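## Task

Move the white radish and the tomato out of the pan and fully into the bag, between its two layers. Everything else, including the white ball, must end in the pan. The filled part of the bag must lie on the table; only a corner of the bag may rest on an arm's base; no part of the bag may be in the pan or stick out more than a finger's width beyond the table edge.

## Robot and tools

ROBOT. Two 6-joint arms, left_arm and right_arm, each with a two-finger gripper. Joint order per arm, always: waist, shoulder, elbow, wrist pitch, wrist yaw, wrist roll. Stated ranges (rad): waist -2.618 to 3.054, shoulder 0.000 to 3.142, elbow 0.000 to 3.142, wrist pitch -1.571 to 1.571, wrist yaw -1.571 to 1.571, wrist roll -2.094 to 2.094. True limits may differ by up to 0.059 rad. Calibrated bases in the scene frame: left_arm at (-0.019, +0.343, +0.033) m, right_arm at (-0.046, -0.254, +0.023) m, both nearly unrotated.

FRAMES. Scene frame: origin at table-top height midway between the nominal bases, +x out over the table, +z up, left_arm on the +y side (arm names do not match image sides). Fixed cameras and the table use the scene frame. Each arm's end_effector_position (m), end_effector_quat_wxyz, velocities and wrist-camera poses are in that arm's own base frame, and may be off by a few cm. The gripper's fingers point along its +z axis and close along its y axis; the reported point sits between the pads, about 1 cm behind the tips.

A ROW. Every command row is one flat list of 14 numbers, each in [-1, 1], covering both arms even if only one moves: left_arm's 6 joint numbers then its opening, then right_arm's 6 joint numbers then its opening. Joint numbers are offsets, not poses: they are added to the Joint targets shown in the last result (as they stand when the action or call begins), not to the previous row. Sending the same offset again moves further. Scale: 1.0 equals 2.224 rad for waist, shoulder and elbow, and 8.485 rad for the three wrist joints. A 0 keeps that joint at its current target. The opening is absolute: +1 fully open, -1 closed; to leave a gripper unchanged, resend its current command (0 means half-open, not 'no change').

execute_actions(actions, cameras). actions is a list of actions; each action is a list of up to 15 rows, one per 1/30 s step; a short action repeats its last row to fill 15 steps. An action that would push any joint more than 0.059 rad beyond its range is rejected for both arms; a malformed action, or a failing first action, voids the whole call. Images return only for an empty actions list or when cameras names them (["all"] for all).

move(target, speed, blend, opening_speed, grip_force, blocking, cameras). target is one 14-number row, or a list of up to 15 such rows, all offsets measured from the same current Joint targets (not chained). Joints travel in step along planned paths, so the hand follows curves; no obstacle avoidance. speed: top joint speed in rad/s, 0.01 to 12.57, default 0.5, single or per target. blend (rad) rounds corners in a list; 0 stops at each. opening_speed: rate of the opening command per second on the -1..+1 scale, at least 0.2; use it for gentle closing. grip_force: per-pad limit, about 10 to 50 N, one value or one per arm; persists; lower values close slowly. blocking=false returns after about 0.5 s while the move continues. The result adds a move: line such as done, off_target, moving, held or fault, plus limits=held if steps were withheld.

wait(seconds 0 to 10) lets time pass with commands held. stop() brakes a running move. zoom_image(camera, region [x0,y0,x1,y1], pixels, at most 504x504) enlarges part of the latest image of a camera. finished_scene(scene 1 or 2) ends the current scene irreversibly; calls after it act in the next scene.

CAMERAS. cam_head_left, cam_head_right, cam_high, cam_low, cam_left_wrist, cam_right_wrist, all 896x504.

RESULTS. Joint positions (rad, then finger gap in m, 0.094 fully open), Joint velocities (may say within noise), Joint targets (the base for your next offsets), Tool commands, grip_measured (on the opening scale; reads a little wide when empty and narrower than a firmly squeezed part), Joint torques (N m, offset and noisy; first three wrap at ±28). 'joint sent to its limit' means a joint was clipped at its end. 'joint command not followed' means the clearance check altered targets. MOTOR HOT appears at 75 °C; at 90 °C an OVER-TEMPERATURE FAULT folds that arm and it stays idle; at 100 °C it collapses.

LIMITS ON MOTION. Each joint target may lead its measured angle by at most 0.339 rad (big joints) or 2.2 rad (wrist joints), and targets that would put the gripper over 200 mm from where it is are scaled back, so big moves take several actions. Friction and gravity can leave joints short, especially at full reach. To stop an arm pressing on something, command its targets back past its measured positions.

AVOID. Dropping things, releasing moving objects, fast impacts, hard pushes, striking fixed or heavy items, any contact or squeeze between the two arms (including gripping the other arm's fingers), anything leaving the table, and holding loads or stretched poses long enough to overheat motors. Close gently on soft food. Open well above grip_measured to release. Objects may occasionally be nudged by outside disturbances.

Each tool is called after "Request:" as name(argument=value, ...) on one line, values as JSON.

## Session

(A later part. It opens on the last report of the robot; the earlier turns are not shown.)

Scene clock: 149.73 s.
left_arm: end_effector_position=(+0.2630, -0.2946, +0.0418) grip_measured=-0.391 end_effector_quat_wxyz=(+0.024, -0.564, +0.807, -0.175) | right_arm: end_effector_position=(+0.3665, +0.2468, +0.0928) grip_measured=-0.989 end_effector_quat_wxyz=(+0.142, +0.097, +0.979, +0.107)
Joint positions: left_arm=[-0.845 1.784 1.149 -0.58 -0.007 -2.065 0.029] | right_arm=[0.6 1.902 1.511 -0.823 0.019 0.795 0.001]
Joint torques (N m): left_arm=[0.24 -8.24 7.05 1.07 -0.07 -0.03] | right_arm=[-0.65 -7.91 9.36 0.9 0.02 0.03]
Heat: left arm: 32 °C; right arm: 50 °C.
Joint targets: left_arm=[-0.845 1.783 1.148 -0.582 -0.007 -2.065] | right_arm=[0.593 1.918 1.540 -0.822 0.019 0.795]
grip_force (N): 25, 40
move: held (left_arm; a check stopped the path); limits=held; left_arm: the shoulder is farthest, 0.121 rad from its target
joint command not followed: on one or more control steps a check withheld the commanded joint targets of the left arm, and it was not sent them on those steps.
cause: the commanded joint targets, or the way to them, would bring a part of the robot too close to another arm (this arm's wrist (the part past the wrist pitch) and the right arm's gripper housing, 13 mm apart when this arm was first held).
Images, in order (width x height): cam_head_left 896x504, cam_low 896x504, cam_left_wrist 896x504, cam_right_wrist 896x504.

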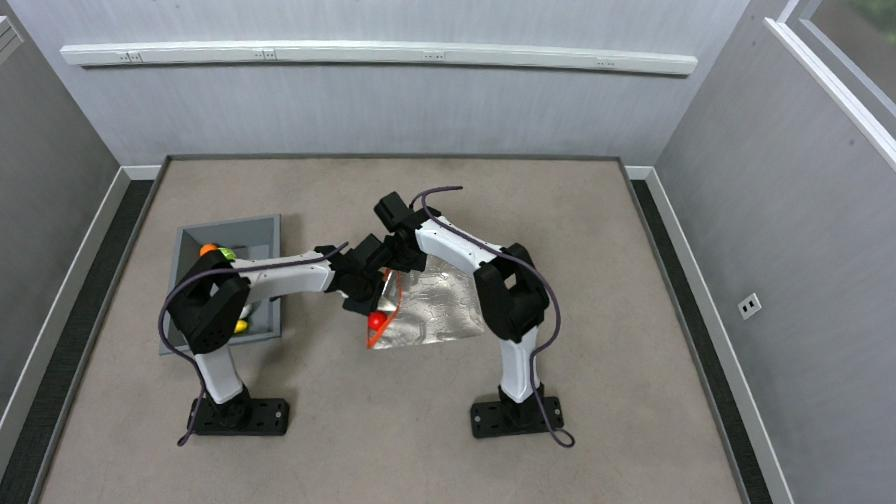

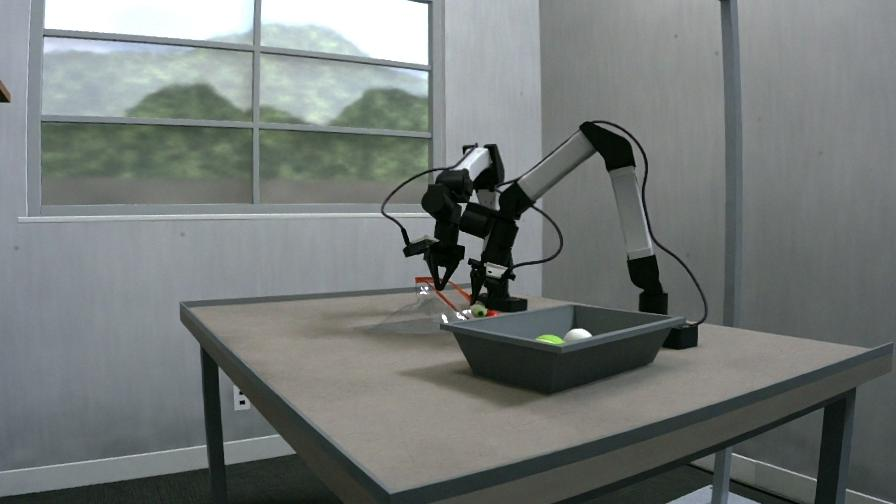

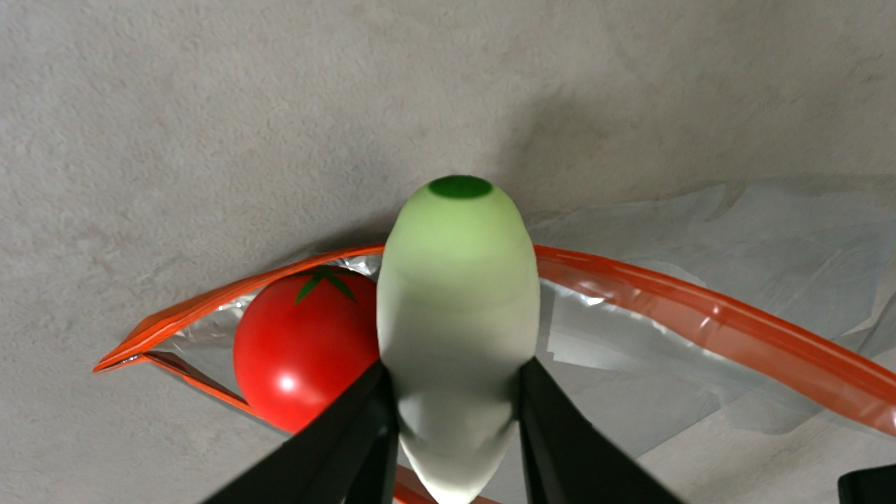

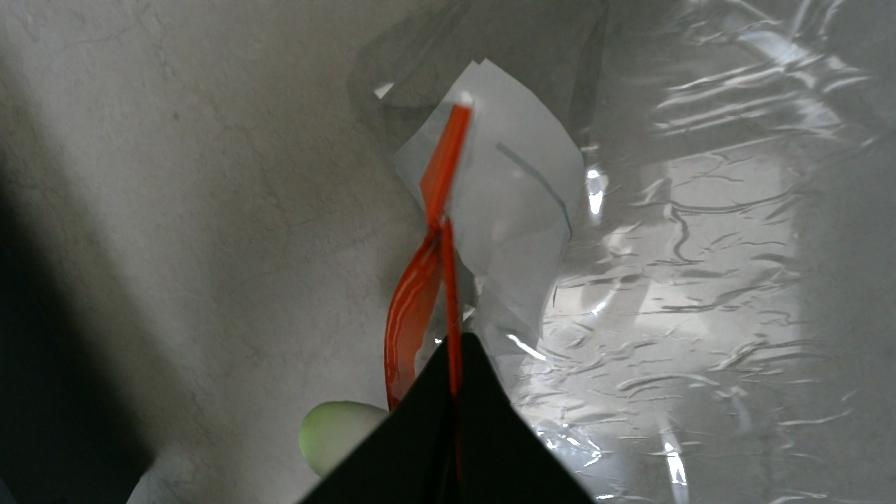

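Request:
move(target=[0,0,0,0,0,0,-0.8,0,0.1817,0.3107,-0.0774,0,0,-1], speed=0.3)

Request:
move(target=[-0.0205,0.0549,0.0338,0.0072,0,0,-0.8,0,0,0,0,0,0,-1], speed=0.12, cameras=["cam_left_wrist","cam_head_left","cam_low","cam_right_wrist"])

Request:
zoom_image(camera="cam_head_left", region=[270, 200, 470, 370])

Request:
zoom_image(camera="cam_low", region=[380, 220, 540, 340])

Scene clock: 153.40 s.
left_arm: end_effector_position=(+0.2630, -0.2946, +0.0418) grip_measured=-0.391 end_effector_quat_wxyz=(+0.024, -0.564, +0.807, -0.175) | right_arm: end_effector_position=(+0.3700, +0.2492, +0.0964) grip_measured=-0.989 end_effector_quat_wxyz=(+0.005, +0.097, +0.995, -0.008)
Joint positions: left_arm=[-0.845 1.784 1.149 -0.58 -0.007 -2.065 0.029] | right_arm=[0.6 2.305 2.204 -1.472 0.019 0.795 0.001]
Joint torques (N m): left_arm=[0.23 -8.23 7.04 1.09 -0.07 -0.03] | right_arm=[-0.64 -10.19 8.51 0.11 0.03 0.06]
Heat: left arm: 32 °C; right arm: 50 °C.
Joint targets: left_arm=[-0.845 1.783 1.148 -0.582 -0.007 -2.065] | right_arm=[0.593 2.323 2.231 -1.479 0.019 0.795]
grip_force (N): 25, 40
move: done

Scene clock: 154.77 s.
left_arm: end_effector_position=(+0.2645, -0.3207, +0.0231) grip_measured=-0.391 end_effector_quat_wxyz=(+0.020, -0.548, +0.817, -0.175) | right_arm: end_effector_position=(+0.3696, +0.2489, +0.0964) grip_measured=-0.989 end_effector_quat_wxyz=(+0.005, +0.097, +0.995, -0.009)
Joint positions: left_arm=[-0.884 1.887 1.201 -0.531 -0.007 -2.065 0.029] | right_arm=[0.6 2.305 2.204 -1.474 0.019 0.795 0.001]
Joint torques (N m): left_arm=[-0.24 -7.49 9.1 1.22 -0.06 -0.02] | right_arm=[-0.62 -10.19 8.51 0.19 0.02 0.05]
Heat: left arm: 32 °C; right arm: 50 °C.
Joint targets: left_arm=[-0.891 1.905 1.223 -0.521 -0.007 -2.065] | right_arm=[0.593 2.323 2.231 -1.479 0.019 0.795]
grip_force (N): 25, 40
move: done
Images, in order (width x height): cam_head_left 896x504, cam_low 896x504, cam_left_wrist 896x504, cam_right_wrist 896x504.

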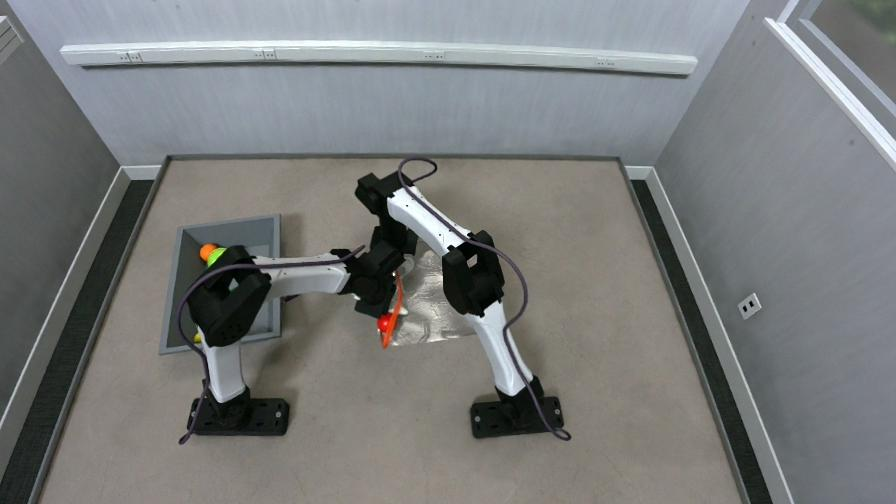

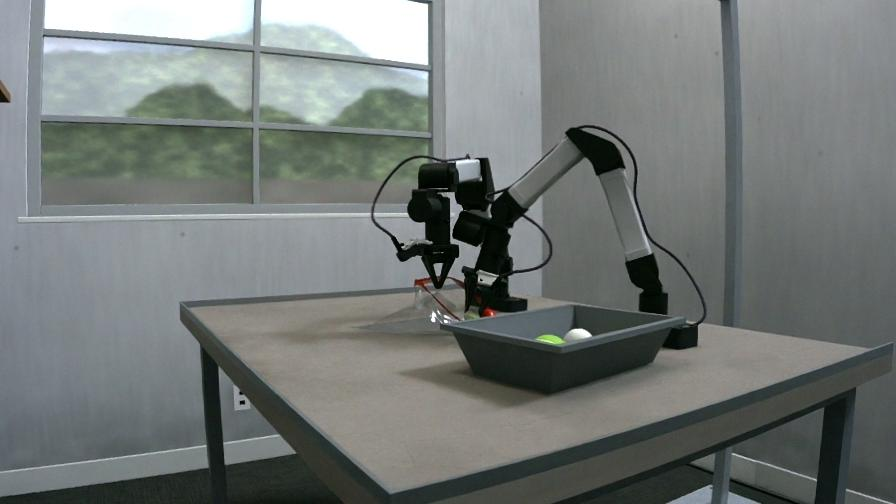

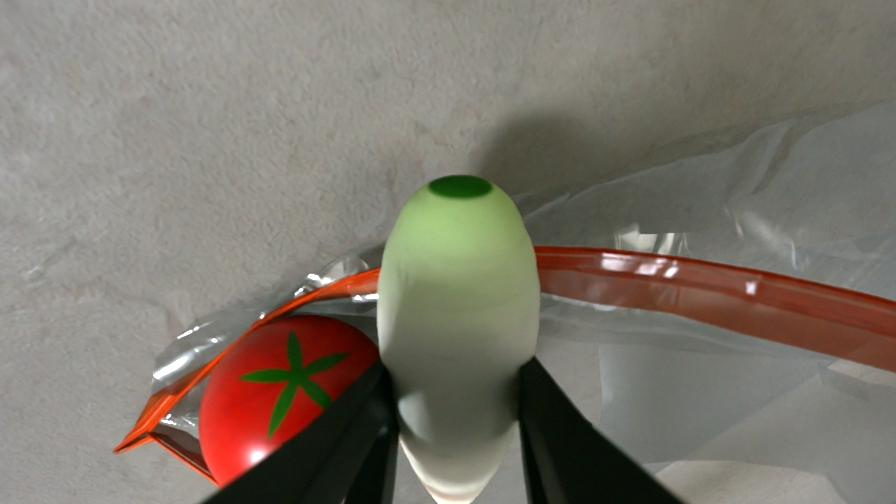

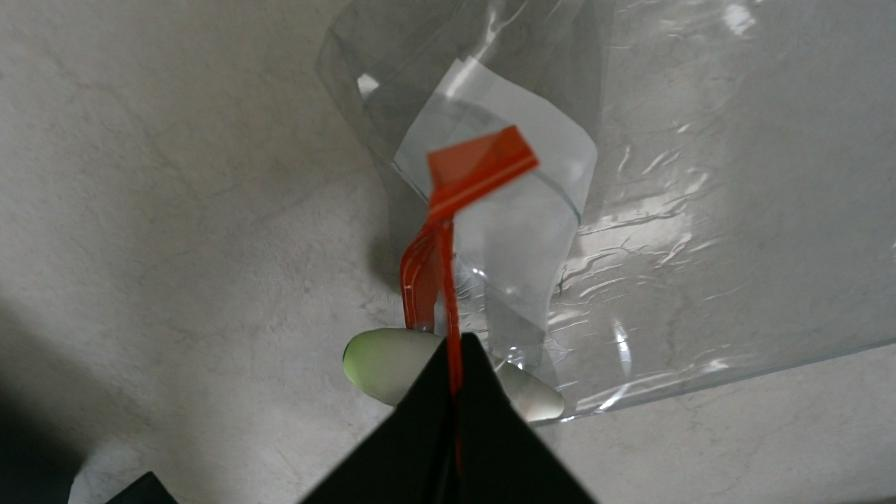

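Scaled by 2.520 from the camera's 896x504 image, which has a finer 1280x720 frame.

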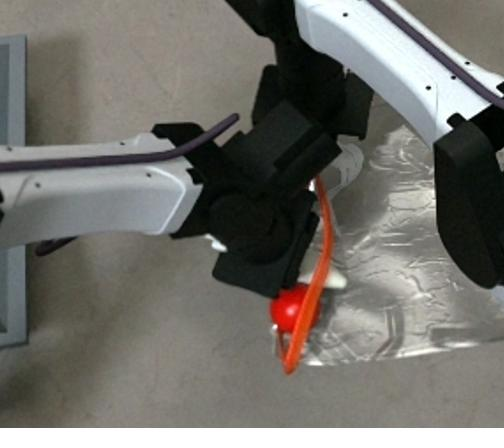

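Scaled by 3.150 from the camera's 896x504 image, which has a finer 1280x720 frame.

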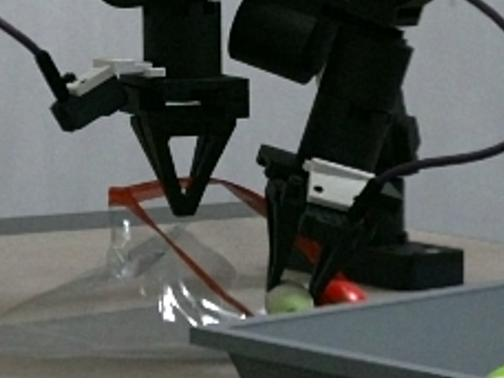

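Request:
move(target=[[0,-0.0157,0,-0.004,0,0,-0.8,0,0,0,0,0,0,-1],[-0.032,0.0421,0.0888,-0.0119,0,-0.0034,-0.8,0,0,0,0,0,0,-1]], speed=0.15, cameras=["cam_left_wrist","cam_head_left","cam_low","cam_right_wrist"])

Request:
zoom_image(camera="cam_head_left", region=[300, 200, 500, 370])

Request:
zoom_image(camera="cam_low", region=[380, 220, 540, 340])

Scene clock: 158.03 s.
left_arm: end_effector_position=(+0.2635, -0.3704, +0.0416) grip_measured=-0.391 end_effector_quat_wxyz=(+0.013, -0.525, +0.830, -0.189) | right_arm: end_effector_position=(+0.3698, +0.2484, +0.0964) grip_measured=-0.989 end_effector_quat_wxyz=(+0.004, +0.098, +0.995, -0.009)
Joint positions: left_arm=[-0.955 1.978 1.398 -0.61 -0.007 -2.081 0.029] | right_arm=[0.599 2.305 2.204 -1.475 0.019 0.795 0.001]
Joint torques (N m): left_arm=[-0.29 -8.38 9.48 1.01 -0.06 -0.12] | right_arm=[-0.51 -10.21 8.53 0.2 0.03 0.05]
Heat: left arm: 32 °C; right arm: 50 °C.
Joint targets: left_arm=[-0.962 1.999 1.421 -0.622 -0.007 -2.094] | right_arm=[0.593 2.323 2.231 -1.479 0.019 0.795]
grip_force (N): 25, 40
move: done
Images, in order (width x height): cam_head_left 896x504, cam_low 896x504, cam_left_wrist 896x504, cam_right_wrist 896x504.

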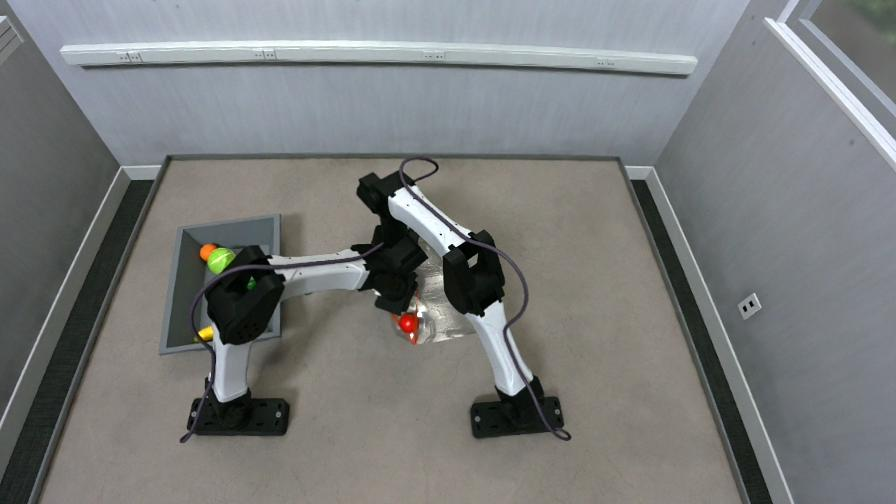

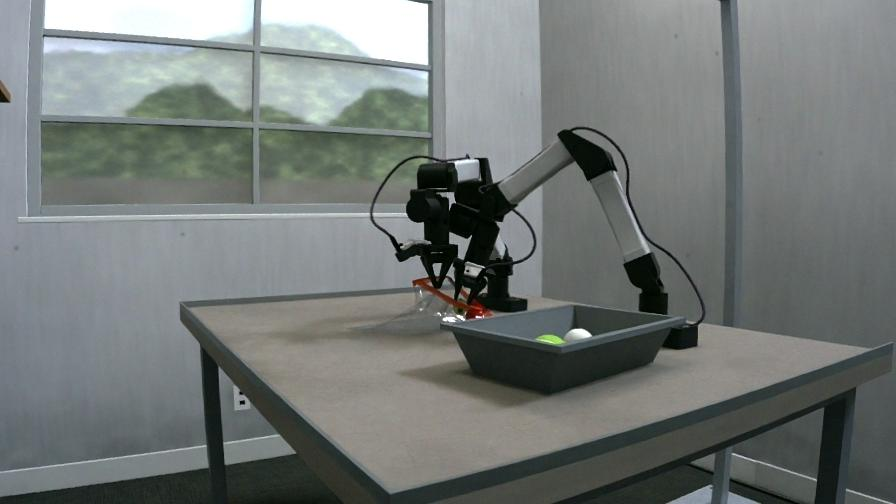

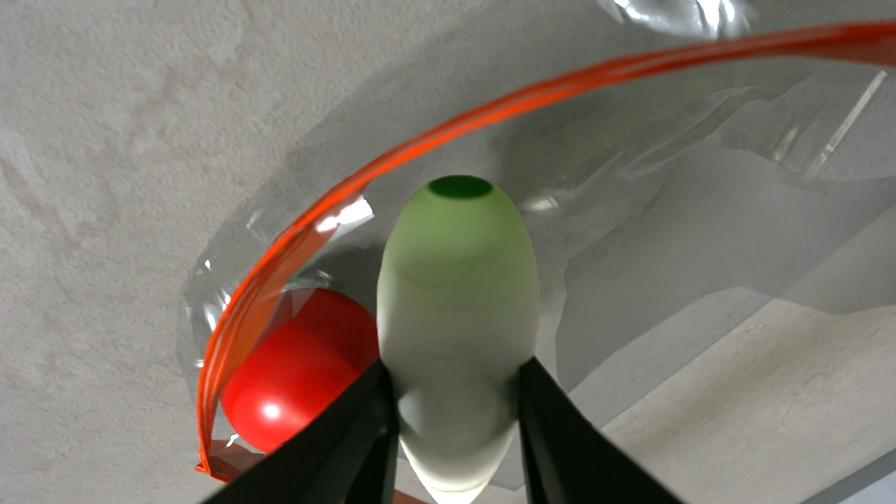

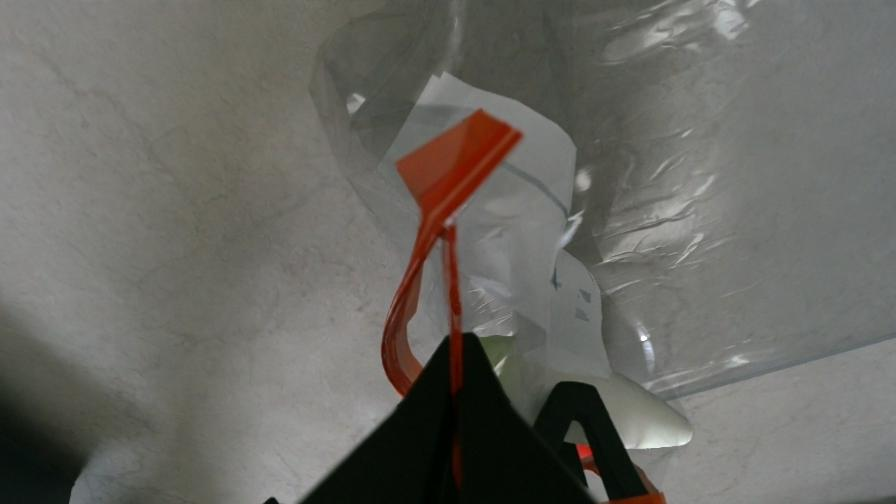

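Scaled by 2.520 from the camera's 896x504 image, which has a finer 1280x720 frame.

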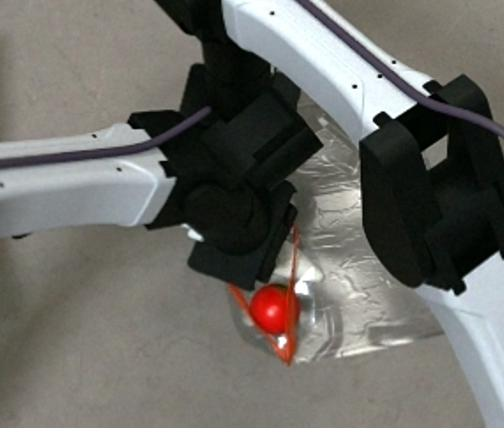

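Scaled by 3.150 from the camera's 896x504 image, which has a finer 1280x720 frame.

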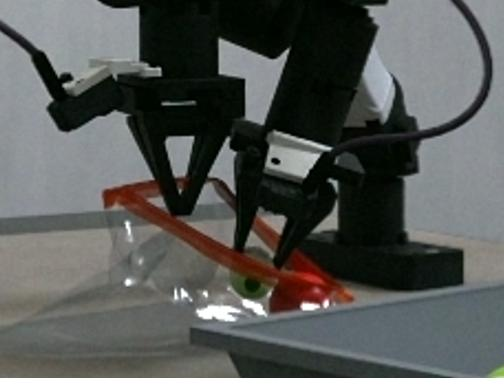

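Request:
move(target=[[0,0.0194,-0.0288,0.0126,0,0,-0.8,0,0,0,0,0,0,-1],[0,0.0194,-0.0288,0.0126,0,0,0.05,0,0,0,0,0,0,-1],[0,0,0,0,0,0,0.05,0,0,0,0,0,0,-1],[0,-0.0917,0.0283,-0.0315,0,0,0.05,0,0,0,0,0,0,-1]], speed=0.2, opening_speed=0.6, cameras=["cam_left_wrist","cam_head_left","cam_low","cam_right_wrist"])

Request:
zoom_image(camera="cam_head_left", region=[300, 200, 500, 370])

Request:
zoom_image(camera="cam_low", region=[380, 220, 540, 340])

Scene clock: 163.20 s.
left_arm: end_effector_position=(+0.2575, -0.3618, +0.0572) grip_measured=+0.048 end_effector_quat_wxyz=(+0.013, -0.526, +0.832, -0.174) | right_arm: end_effector_position=(+0.3696, +0.2483, +0.0964) grip_measured=-0.989 end_effector_quat_wxyz=(+0.004, +0.098, +0.995, -0.009)
Joint positions: left_arm=[-0.955 1.944 1.426 -0.702 -0.007 -2.081 0.049] | right_arm=[0.599 2.305 2.204 -1.475 0.019 0.795 0.001]
Joint torques (N m): left_arm=[0.24 -9.58 7.24 1.08 -0.07 -0.02] | right_arm=[-0.53 -10.22 8.51 0.21 0.03 0.05]
Heat: left arm: 34 °C; right arm: 51 °C.
Joint targets: left_arm=[-0.955 1.946 1.426 -0.702 -0.007 -2.081] | right_arm=[0.593 2.323 2.231 -1.479 0.019 0.795]
grip_force (N): 25, 40
move: held (left_arm; a check stopped the path); path passed 3 of 4 targets; limits=held; left_arm: the wrist pitch is farthest, 0.188 rad from its target
joint command not followed: on one or more control steps a check withheld the commanded joint targets of the left arm, and it was not sent them on those steps.
cause: the commanded joint targets, or the way to them, would bring a part of the robot too close to another arm (this arm's wrist (the part past the wrist pitch) and the right arm's forearm (the part past the elbow), 25 mm apart when this arm was first held).
Images, in order (width x height): cam_head_left 896x504, cam_low 896x504, cam_left_wrist 896x504, cam_right_wrist 896x504.

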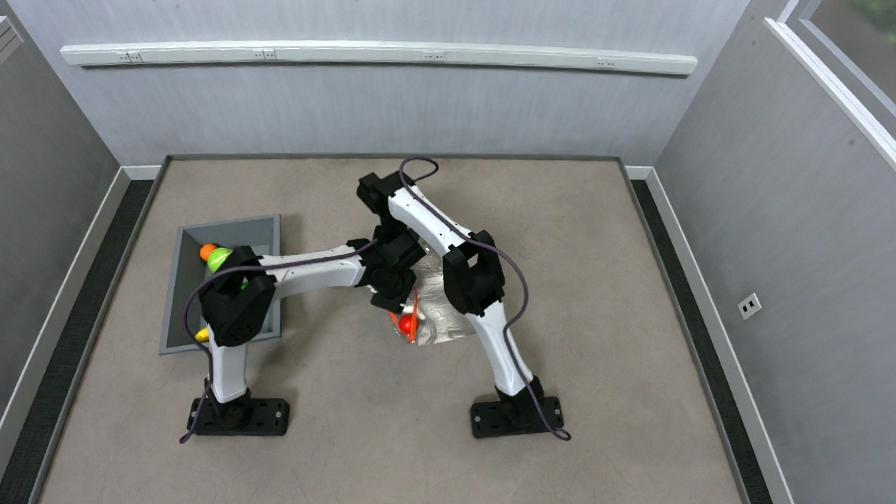

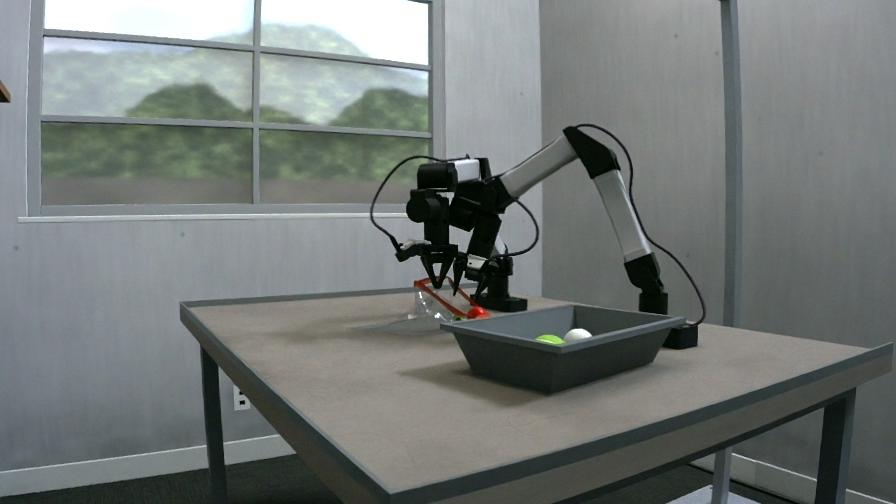

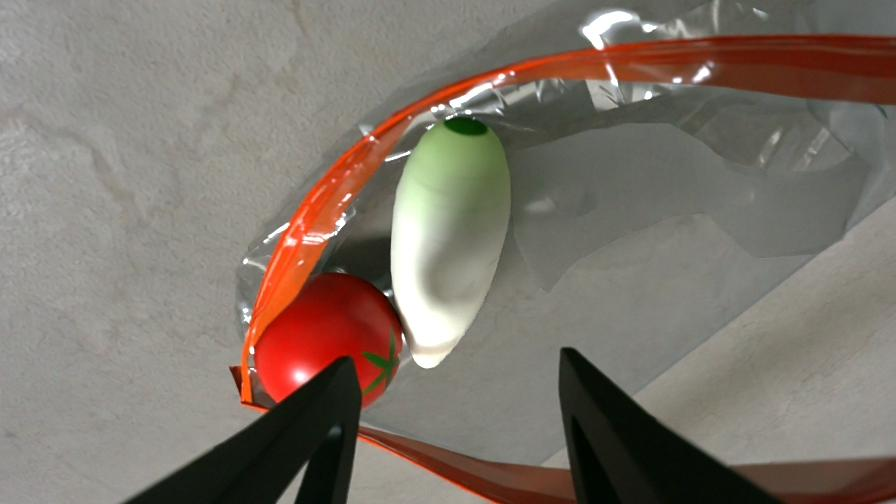

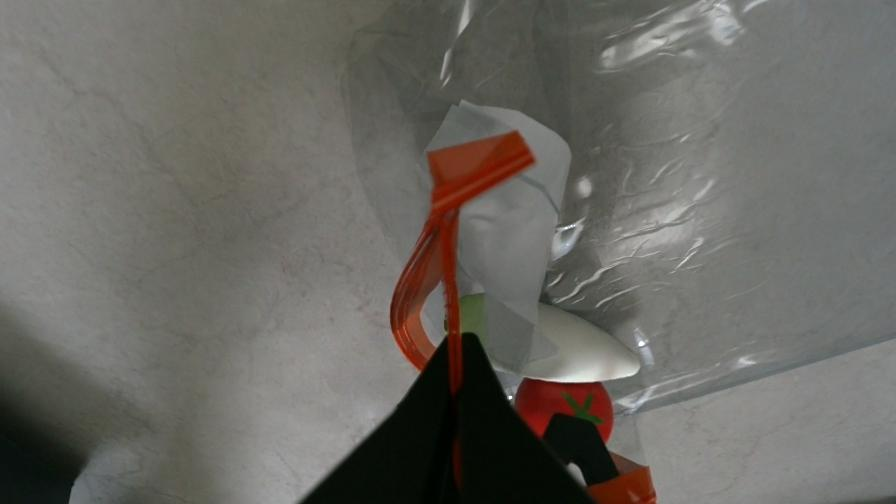

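Scaled by 2.520 from the camera's 896x504 image, which has a finer 1280x720 frame.

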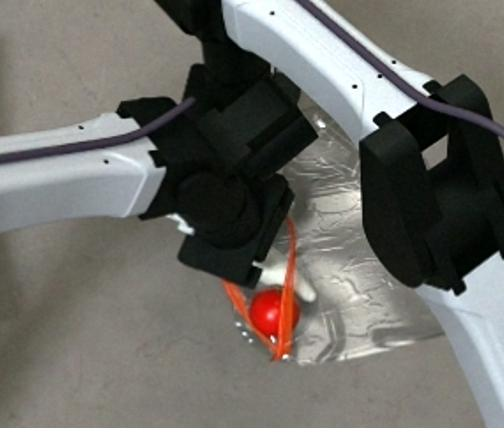

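Scaled by 3.150 from the camera's 896x504 image, which has a finer 1280x720 frame.

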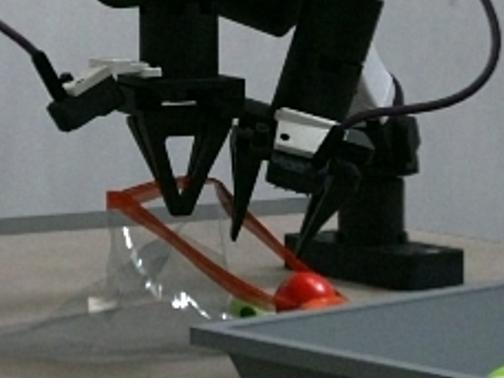

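Request:
move(target=[0.12,-0.11,0,0,0,0.005,-0.8,0,0,0,0,0,0,-1], speed=0.25, cameras=["cam_left_wrist","cam_head_left","cam_low","cam_right_wrist"])

Request:
zoom_image(camera="cam_head_left", region=[300, 200, 500, 370])

Request:
zoom_image(camera="cam_low", region=[380, 220, 540, 340])

Scene clock: 166.33 s.
left_arm: end_effector_position=(+0.2652, -0.3563, +0.0576) grip_measured=-0.798 end_effector_quat_wxyz=(+0.015, -0.535, +0.827, -0.174) | right_arm: end_effector_position=(+0.3696, +0.2483, +0.0964) grip_measured=-0.989 end_effector_quat_wxyz=(+0.004, +0.098, +0.995, -0.009)
Joint positions: left_arm=[-0.934 1.943 1.426 -0.702 -0.007 -2.081 0.009] | right_arm=[0.599 2.305 2.204 -1.475 0.019 0.795 0.001]
Joint torques (N m): left_arm=[-0.13 -9.72 7.38 1.09 -0.06 -0.01] | right_arm=[-0.53 -10.21 8.51 0.2 0.03 0.05]
Heat: left arm: 34 °C; right arm: 51 °C.
Joint targets: left_arm=[-0.939 1.943 1.426 -0.702 -0.007 -2.081] | right_arm=[0.593 2.323 2.231 -1.479 0.019 0.795]
grip_force (N): 25, 40
move: held (left_arm; a check stopped the path); limits=held; left_arm: the waist is farthest, 0.246 rad from its target
joint command not followed: on one or more control steps a check withheld the commanded joint targets of the left arm, and it was not sent them on those steps.
cause: the commanded joint targets, or the way to them, would bring a part of the robot too close to another arm (this arm's wrist (the part past the wrist pitch) and the right arm's forearm (the part past the elbow), 23 mm apart when this arm was first held).
Images, in order (width x height): cam_head_left 896x504, cam_low 896x504, cam_left_wrist 896x504, cam_right_wrist 896x504.

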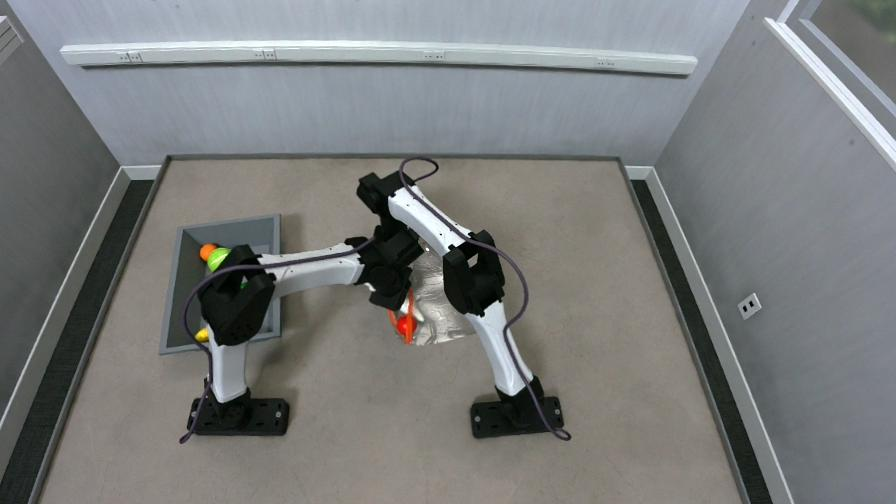

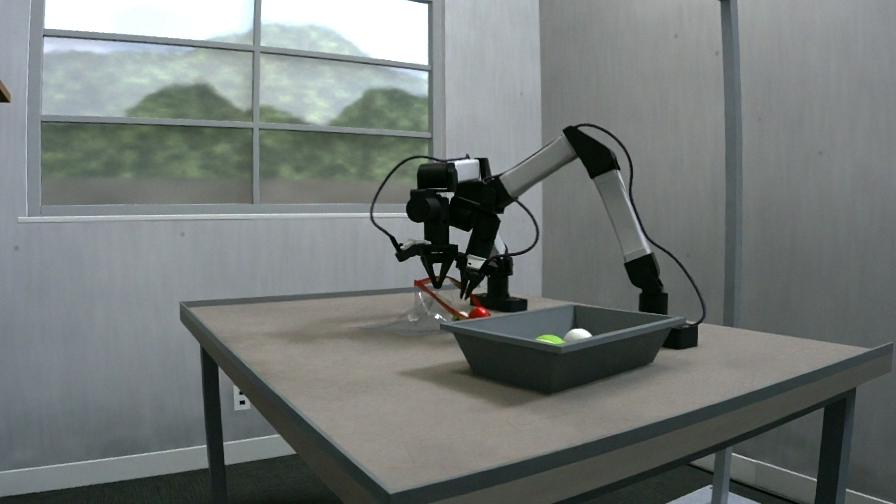

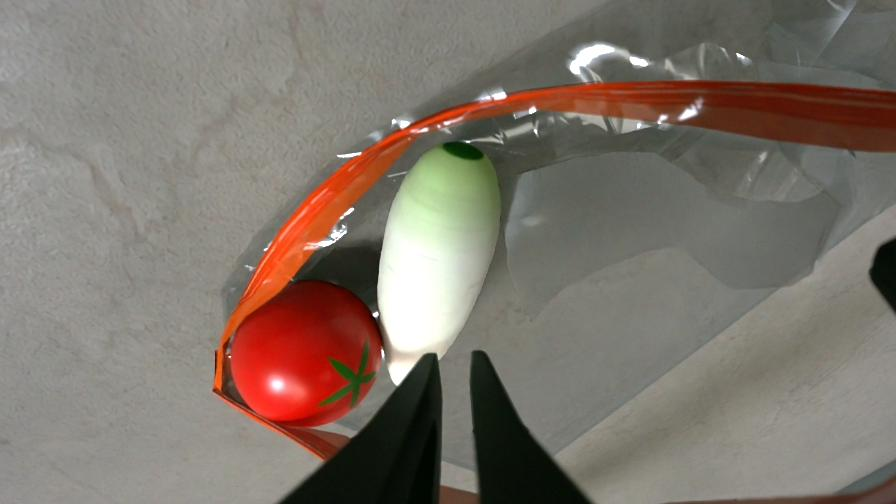

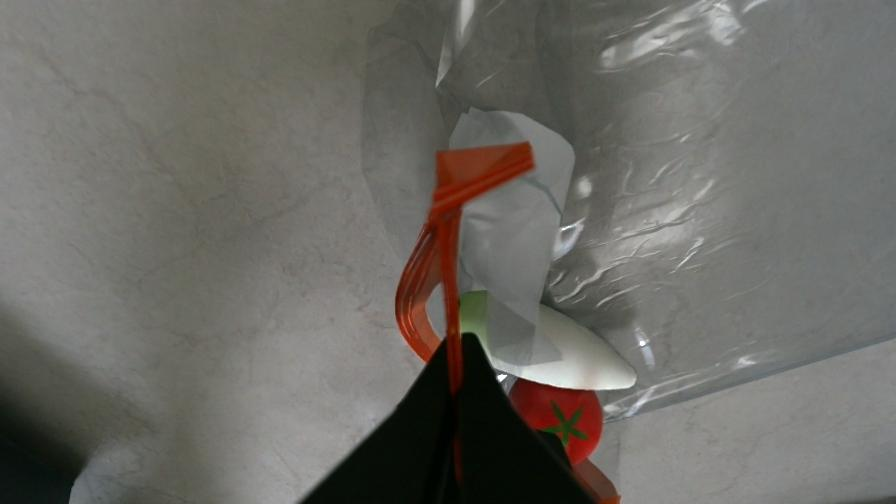

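Scaled by 2.520 from the camera's 896x504 image, which has a finer 1280x720 frame.

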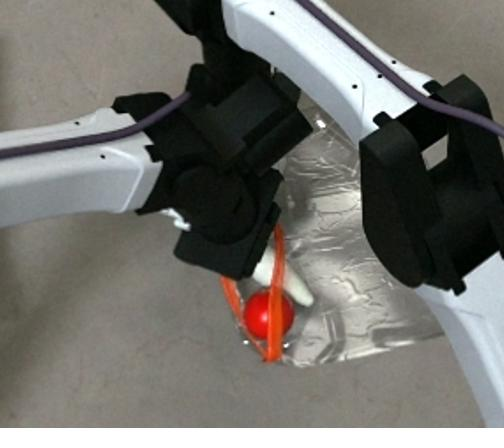

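Scaled by 3.150 from the camera's 896x504 image, which has a finer 1280x720 frame.

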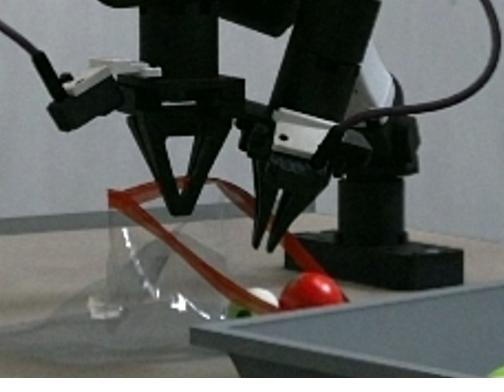

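Request:
move(target=[[0,-0.1292,-0.1547,0.0088,0,0,-0.8,0,0,0,0,0,0,-1],[0.15,-0.17,-0.13,0.0,0,0.01,-0.8,0,0,0,0,0,0,-1]], speed=0.3, cameras=["cam_left_wrist","cam_head_left","cam_low"])

Request:
zoom_image(camera="cam_head_left", region=[300, 200, 500, 370])

Request:
zoom_image(camera="cam_low", region=[380, 220, 540, 340])

Scene clock: 170.07 s.
left_arm: end_effector_position=(+0.3038, -0.2099, +0.0925) grip_measured=-0.798 end_effector_quat_wxyz=(+0.056, -0.632, +0.748, -0.197) | right_arm: end_effector_position=(+0.3696, +0.2483, +0.0964) grip_measured=-0.989 end_effector_quat_wxyz=(+0.004, +0.098, +0.995, -0.009)
Joint positions: left_arm=[-0.608 1.587 1.116 -0.687 -0.007 -2.009 0.009] | right_arm=[0.599 2.305 2.204 -1.475 0.019 0.795 0.001]
Joint torques (N m): left_arm=[0.42 -8.43 9.61 1.07 -0.06 0.1] | right_arm=[-0.51 -10.21 8.51 0.21 0.02 0.05]
Heat: left arm: 35 °C; right arm: 51 °C.
Joint targets: left_arm=[-0.606 1.565 1.137 -0.702 -0.007 -1.997] | right_arm=[0.593 2.323 2.231 -1.479 0.019 0.795]
grip_force (N): 25, 40
move: done
Images, in order (width x height): cam_head_left 896x504, cam_low 896x504, cam_left_wrist 896x504.

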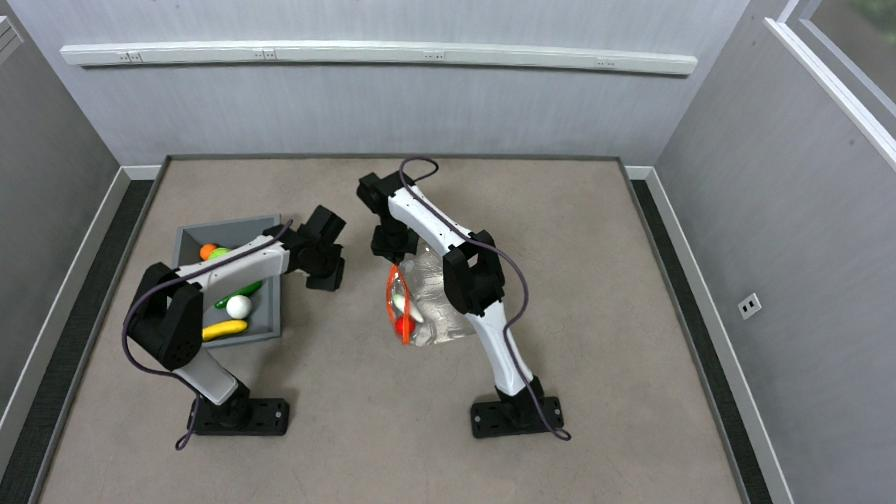

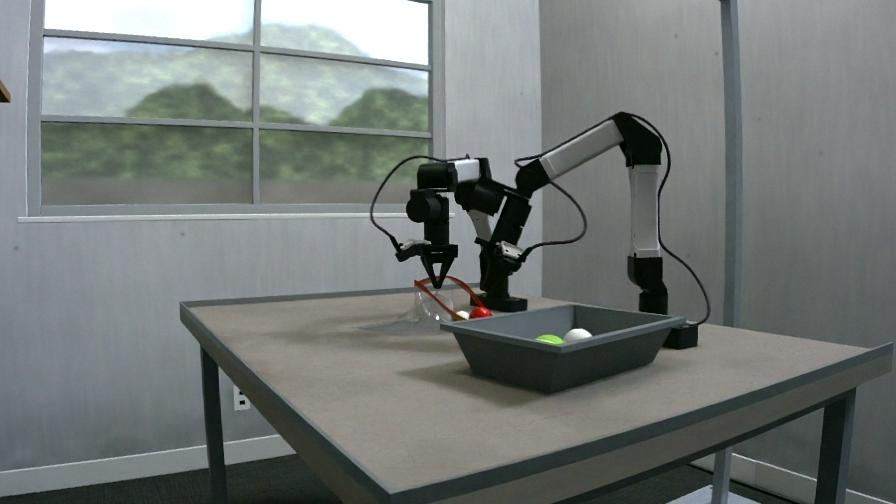

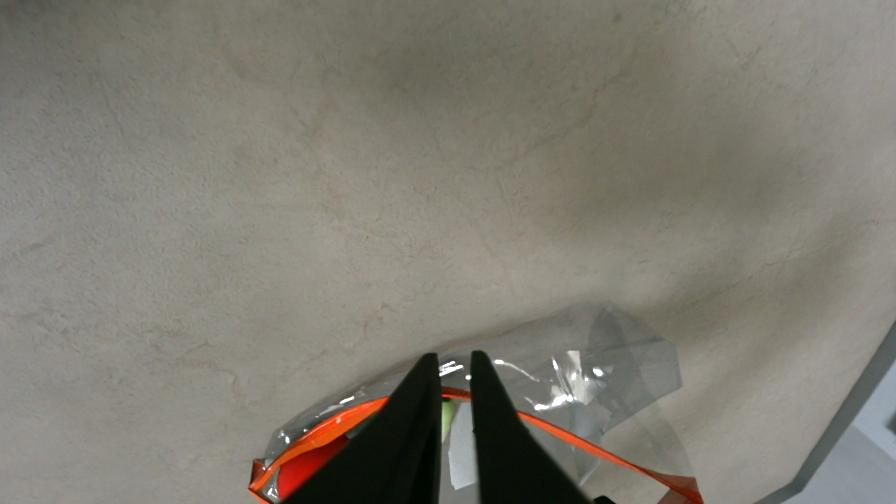

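Scaled by 2.520 from the camera's 896x504 image, which has a finer 1280x720 frame.

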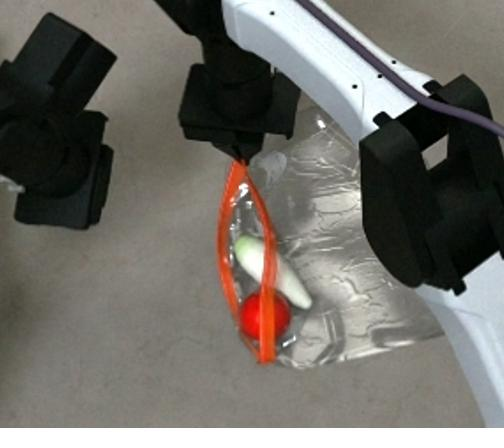

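Scaled by 3.150 from the camera's 896x504 image, which has a finer 1280x720 frame.

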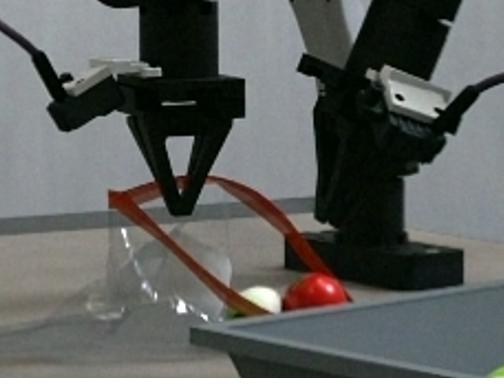

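Request:
move(target=[0.1,0,0,0,0,0,-0.8,0,-0.2163,-0.2214,0.0451,0,0,-1], speed=0.2, cameras=["cam_right_wrist","cam_head_left","cam_low","cam_high"])

Request:
zoom_image(camera="cam_head_left", region=[300, 200, 500, 370])

Request:
zoom_image(camera="cam_low", region=[360, 200, 540, 340])

Scene clock: 173.53 s.
left_arm: end_effector_position=(+0.3422, -0.1387, +0.0925) grip_measured=-0.798 end_effector_quat_wxyz=(-0.078, +0.709, -0.674, +0.189) | right_arm: end_effector_position=(+0.3569, +0.2396, +0.1523) grip_measured=-0.989 end_effector_quat_wxyz=(+0.126, +0.098, +0.983, +0.093)
Joint positions: left_arm=[-0.389 1.587 1.116 -0.687 -0.007 -2.009 0.009] | right_arm=[0.599 1.888 1.744 -1.113 0.019 0.795 0.001]
Joint torques (N m): left_arm=[0.62 -8.43 9.54 1.06 -0.08 0.1] | right_arm=[-0.53 -13.3 6.06 0.97 0.03 0.03]
Heat: left arm: 34 °C; right arm: 52 °C.
Joint targets: left_arm=[-0.383 1.565 1.137 -0.702 -0.007 -1.996] | right_arm=[0.593 1.841 1.739 -1.096 0.019 0.795]
grip_force (N): 25, 40
move: off_target (right_arm); right_arm: the shoulder is farthest, 0.047 rad from its target
Images, in order (width x height): cam_head_left 896x504, cam_high 896x504, cam_low 896x504, cam_right_wrist 896x504.

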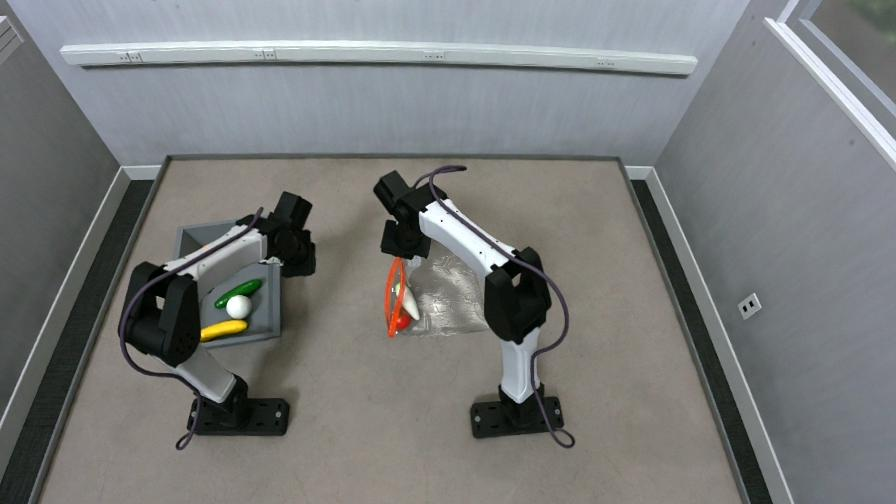

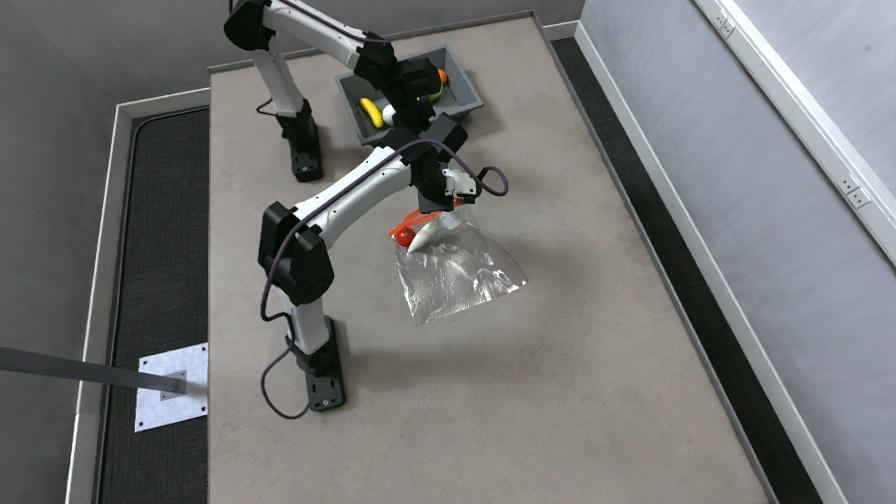

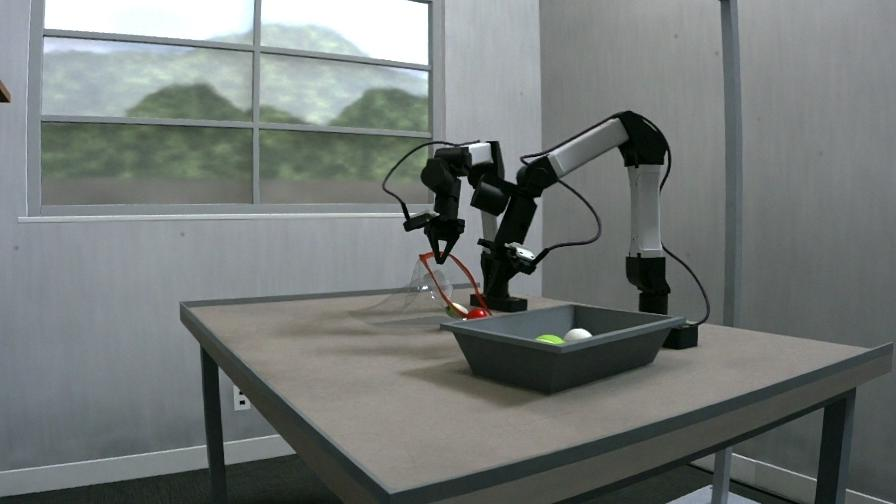

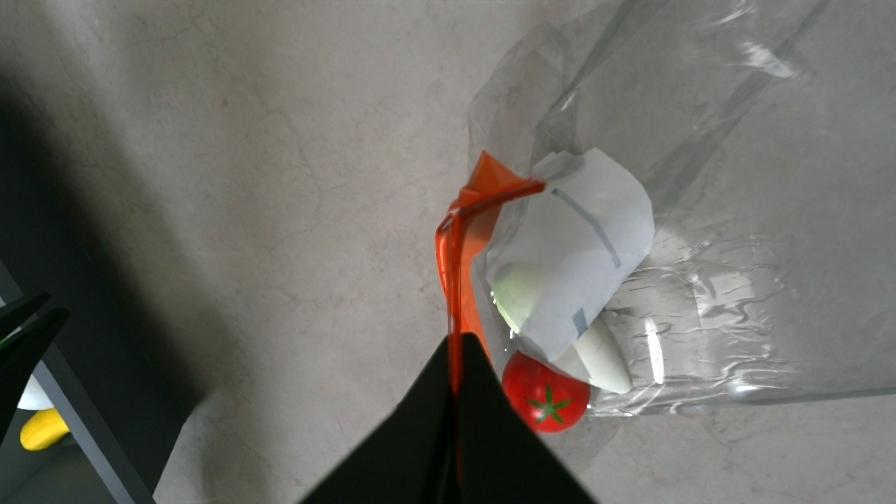

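Scaled by 2.520 from the camera's 896x504 image, which has a finer 1280x720 frame.

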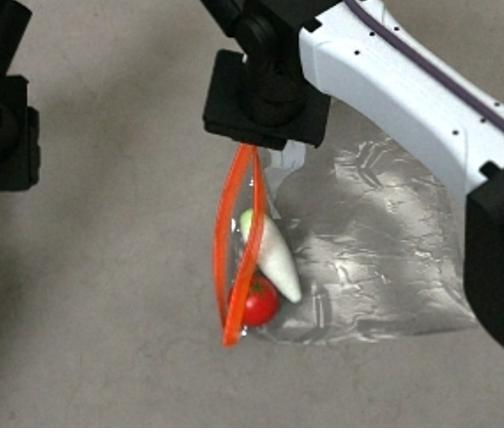

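Scaled by 2.800 from the camera's 896x504 image, which has a finer 1280x720 frame.

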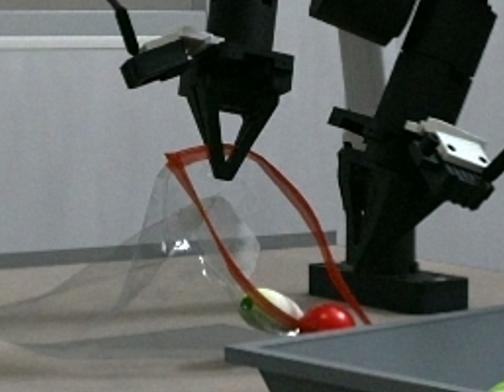

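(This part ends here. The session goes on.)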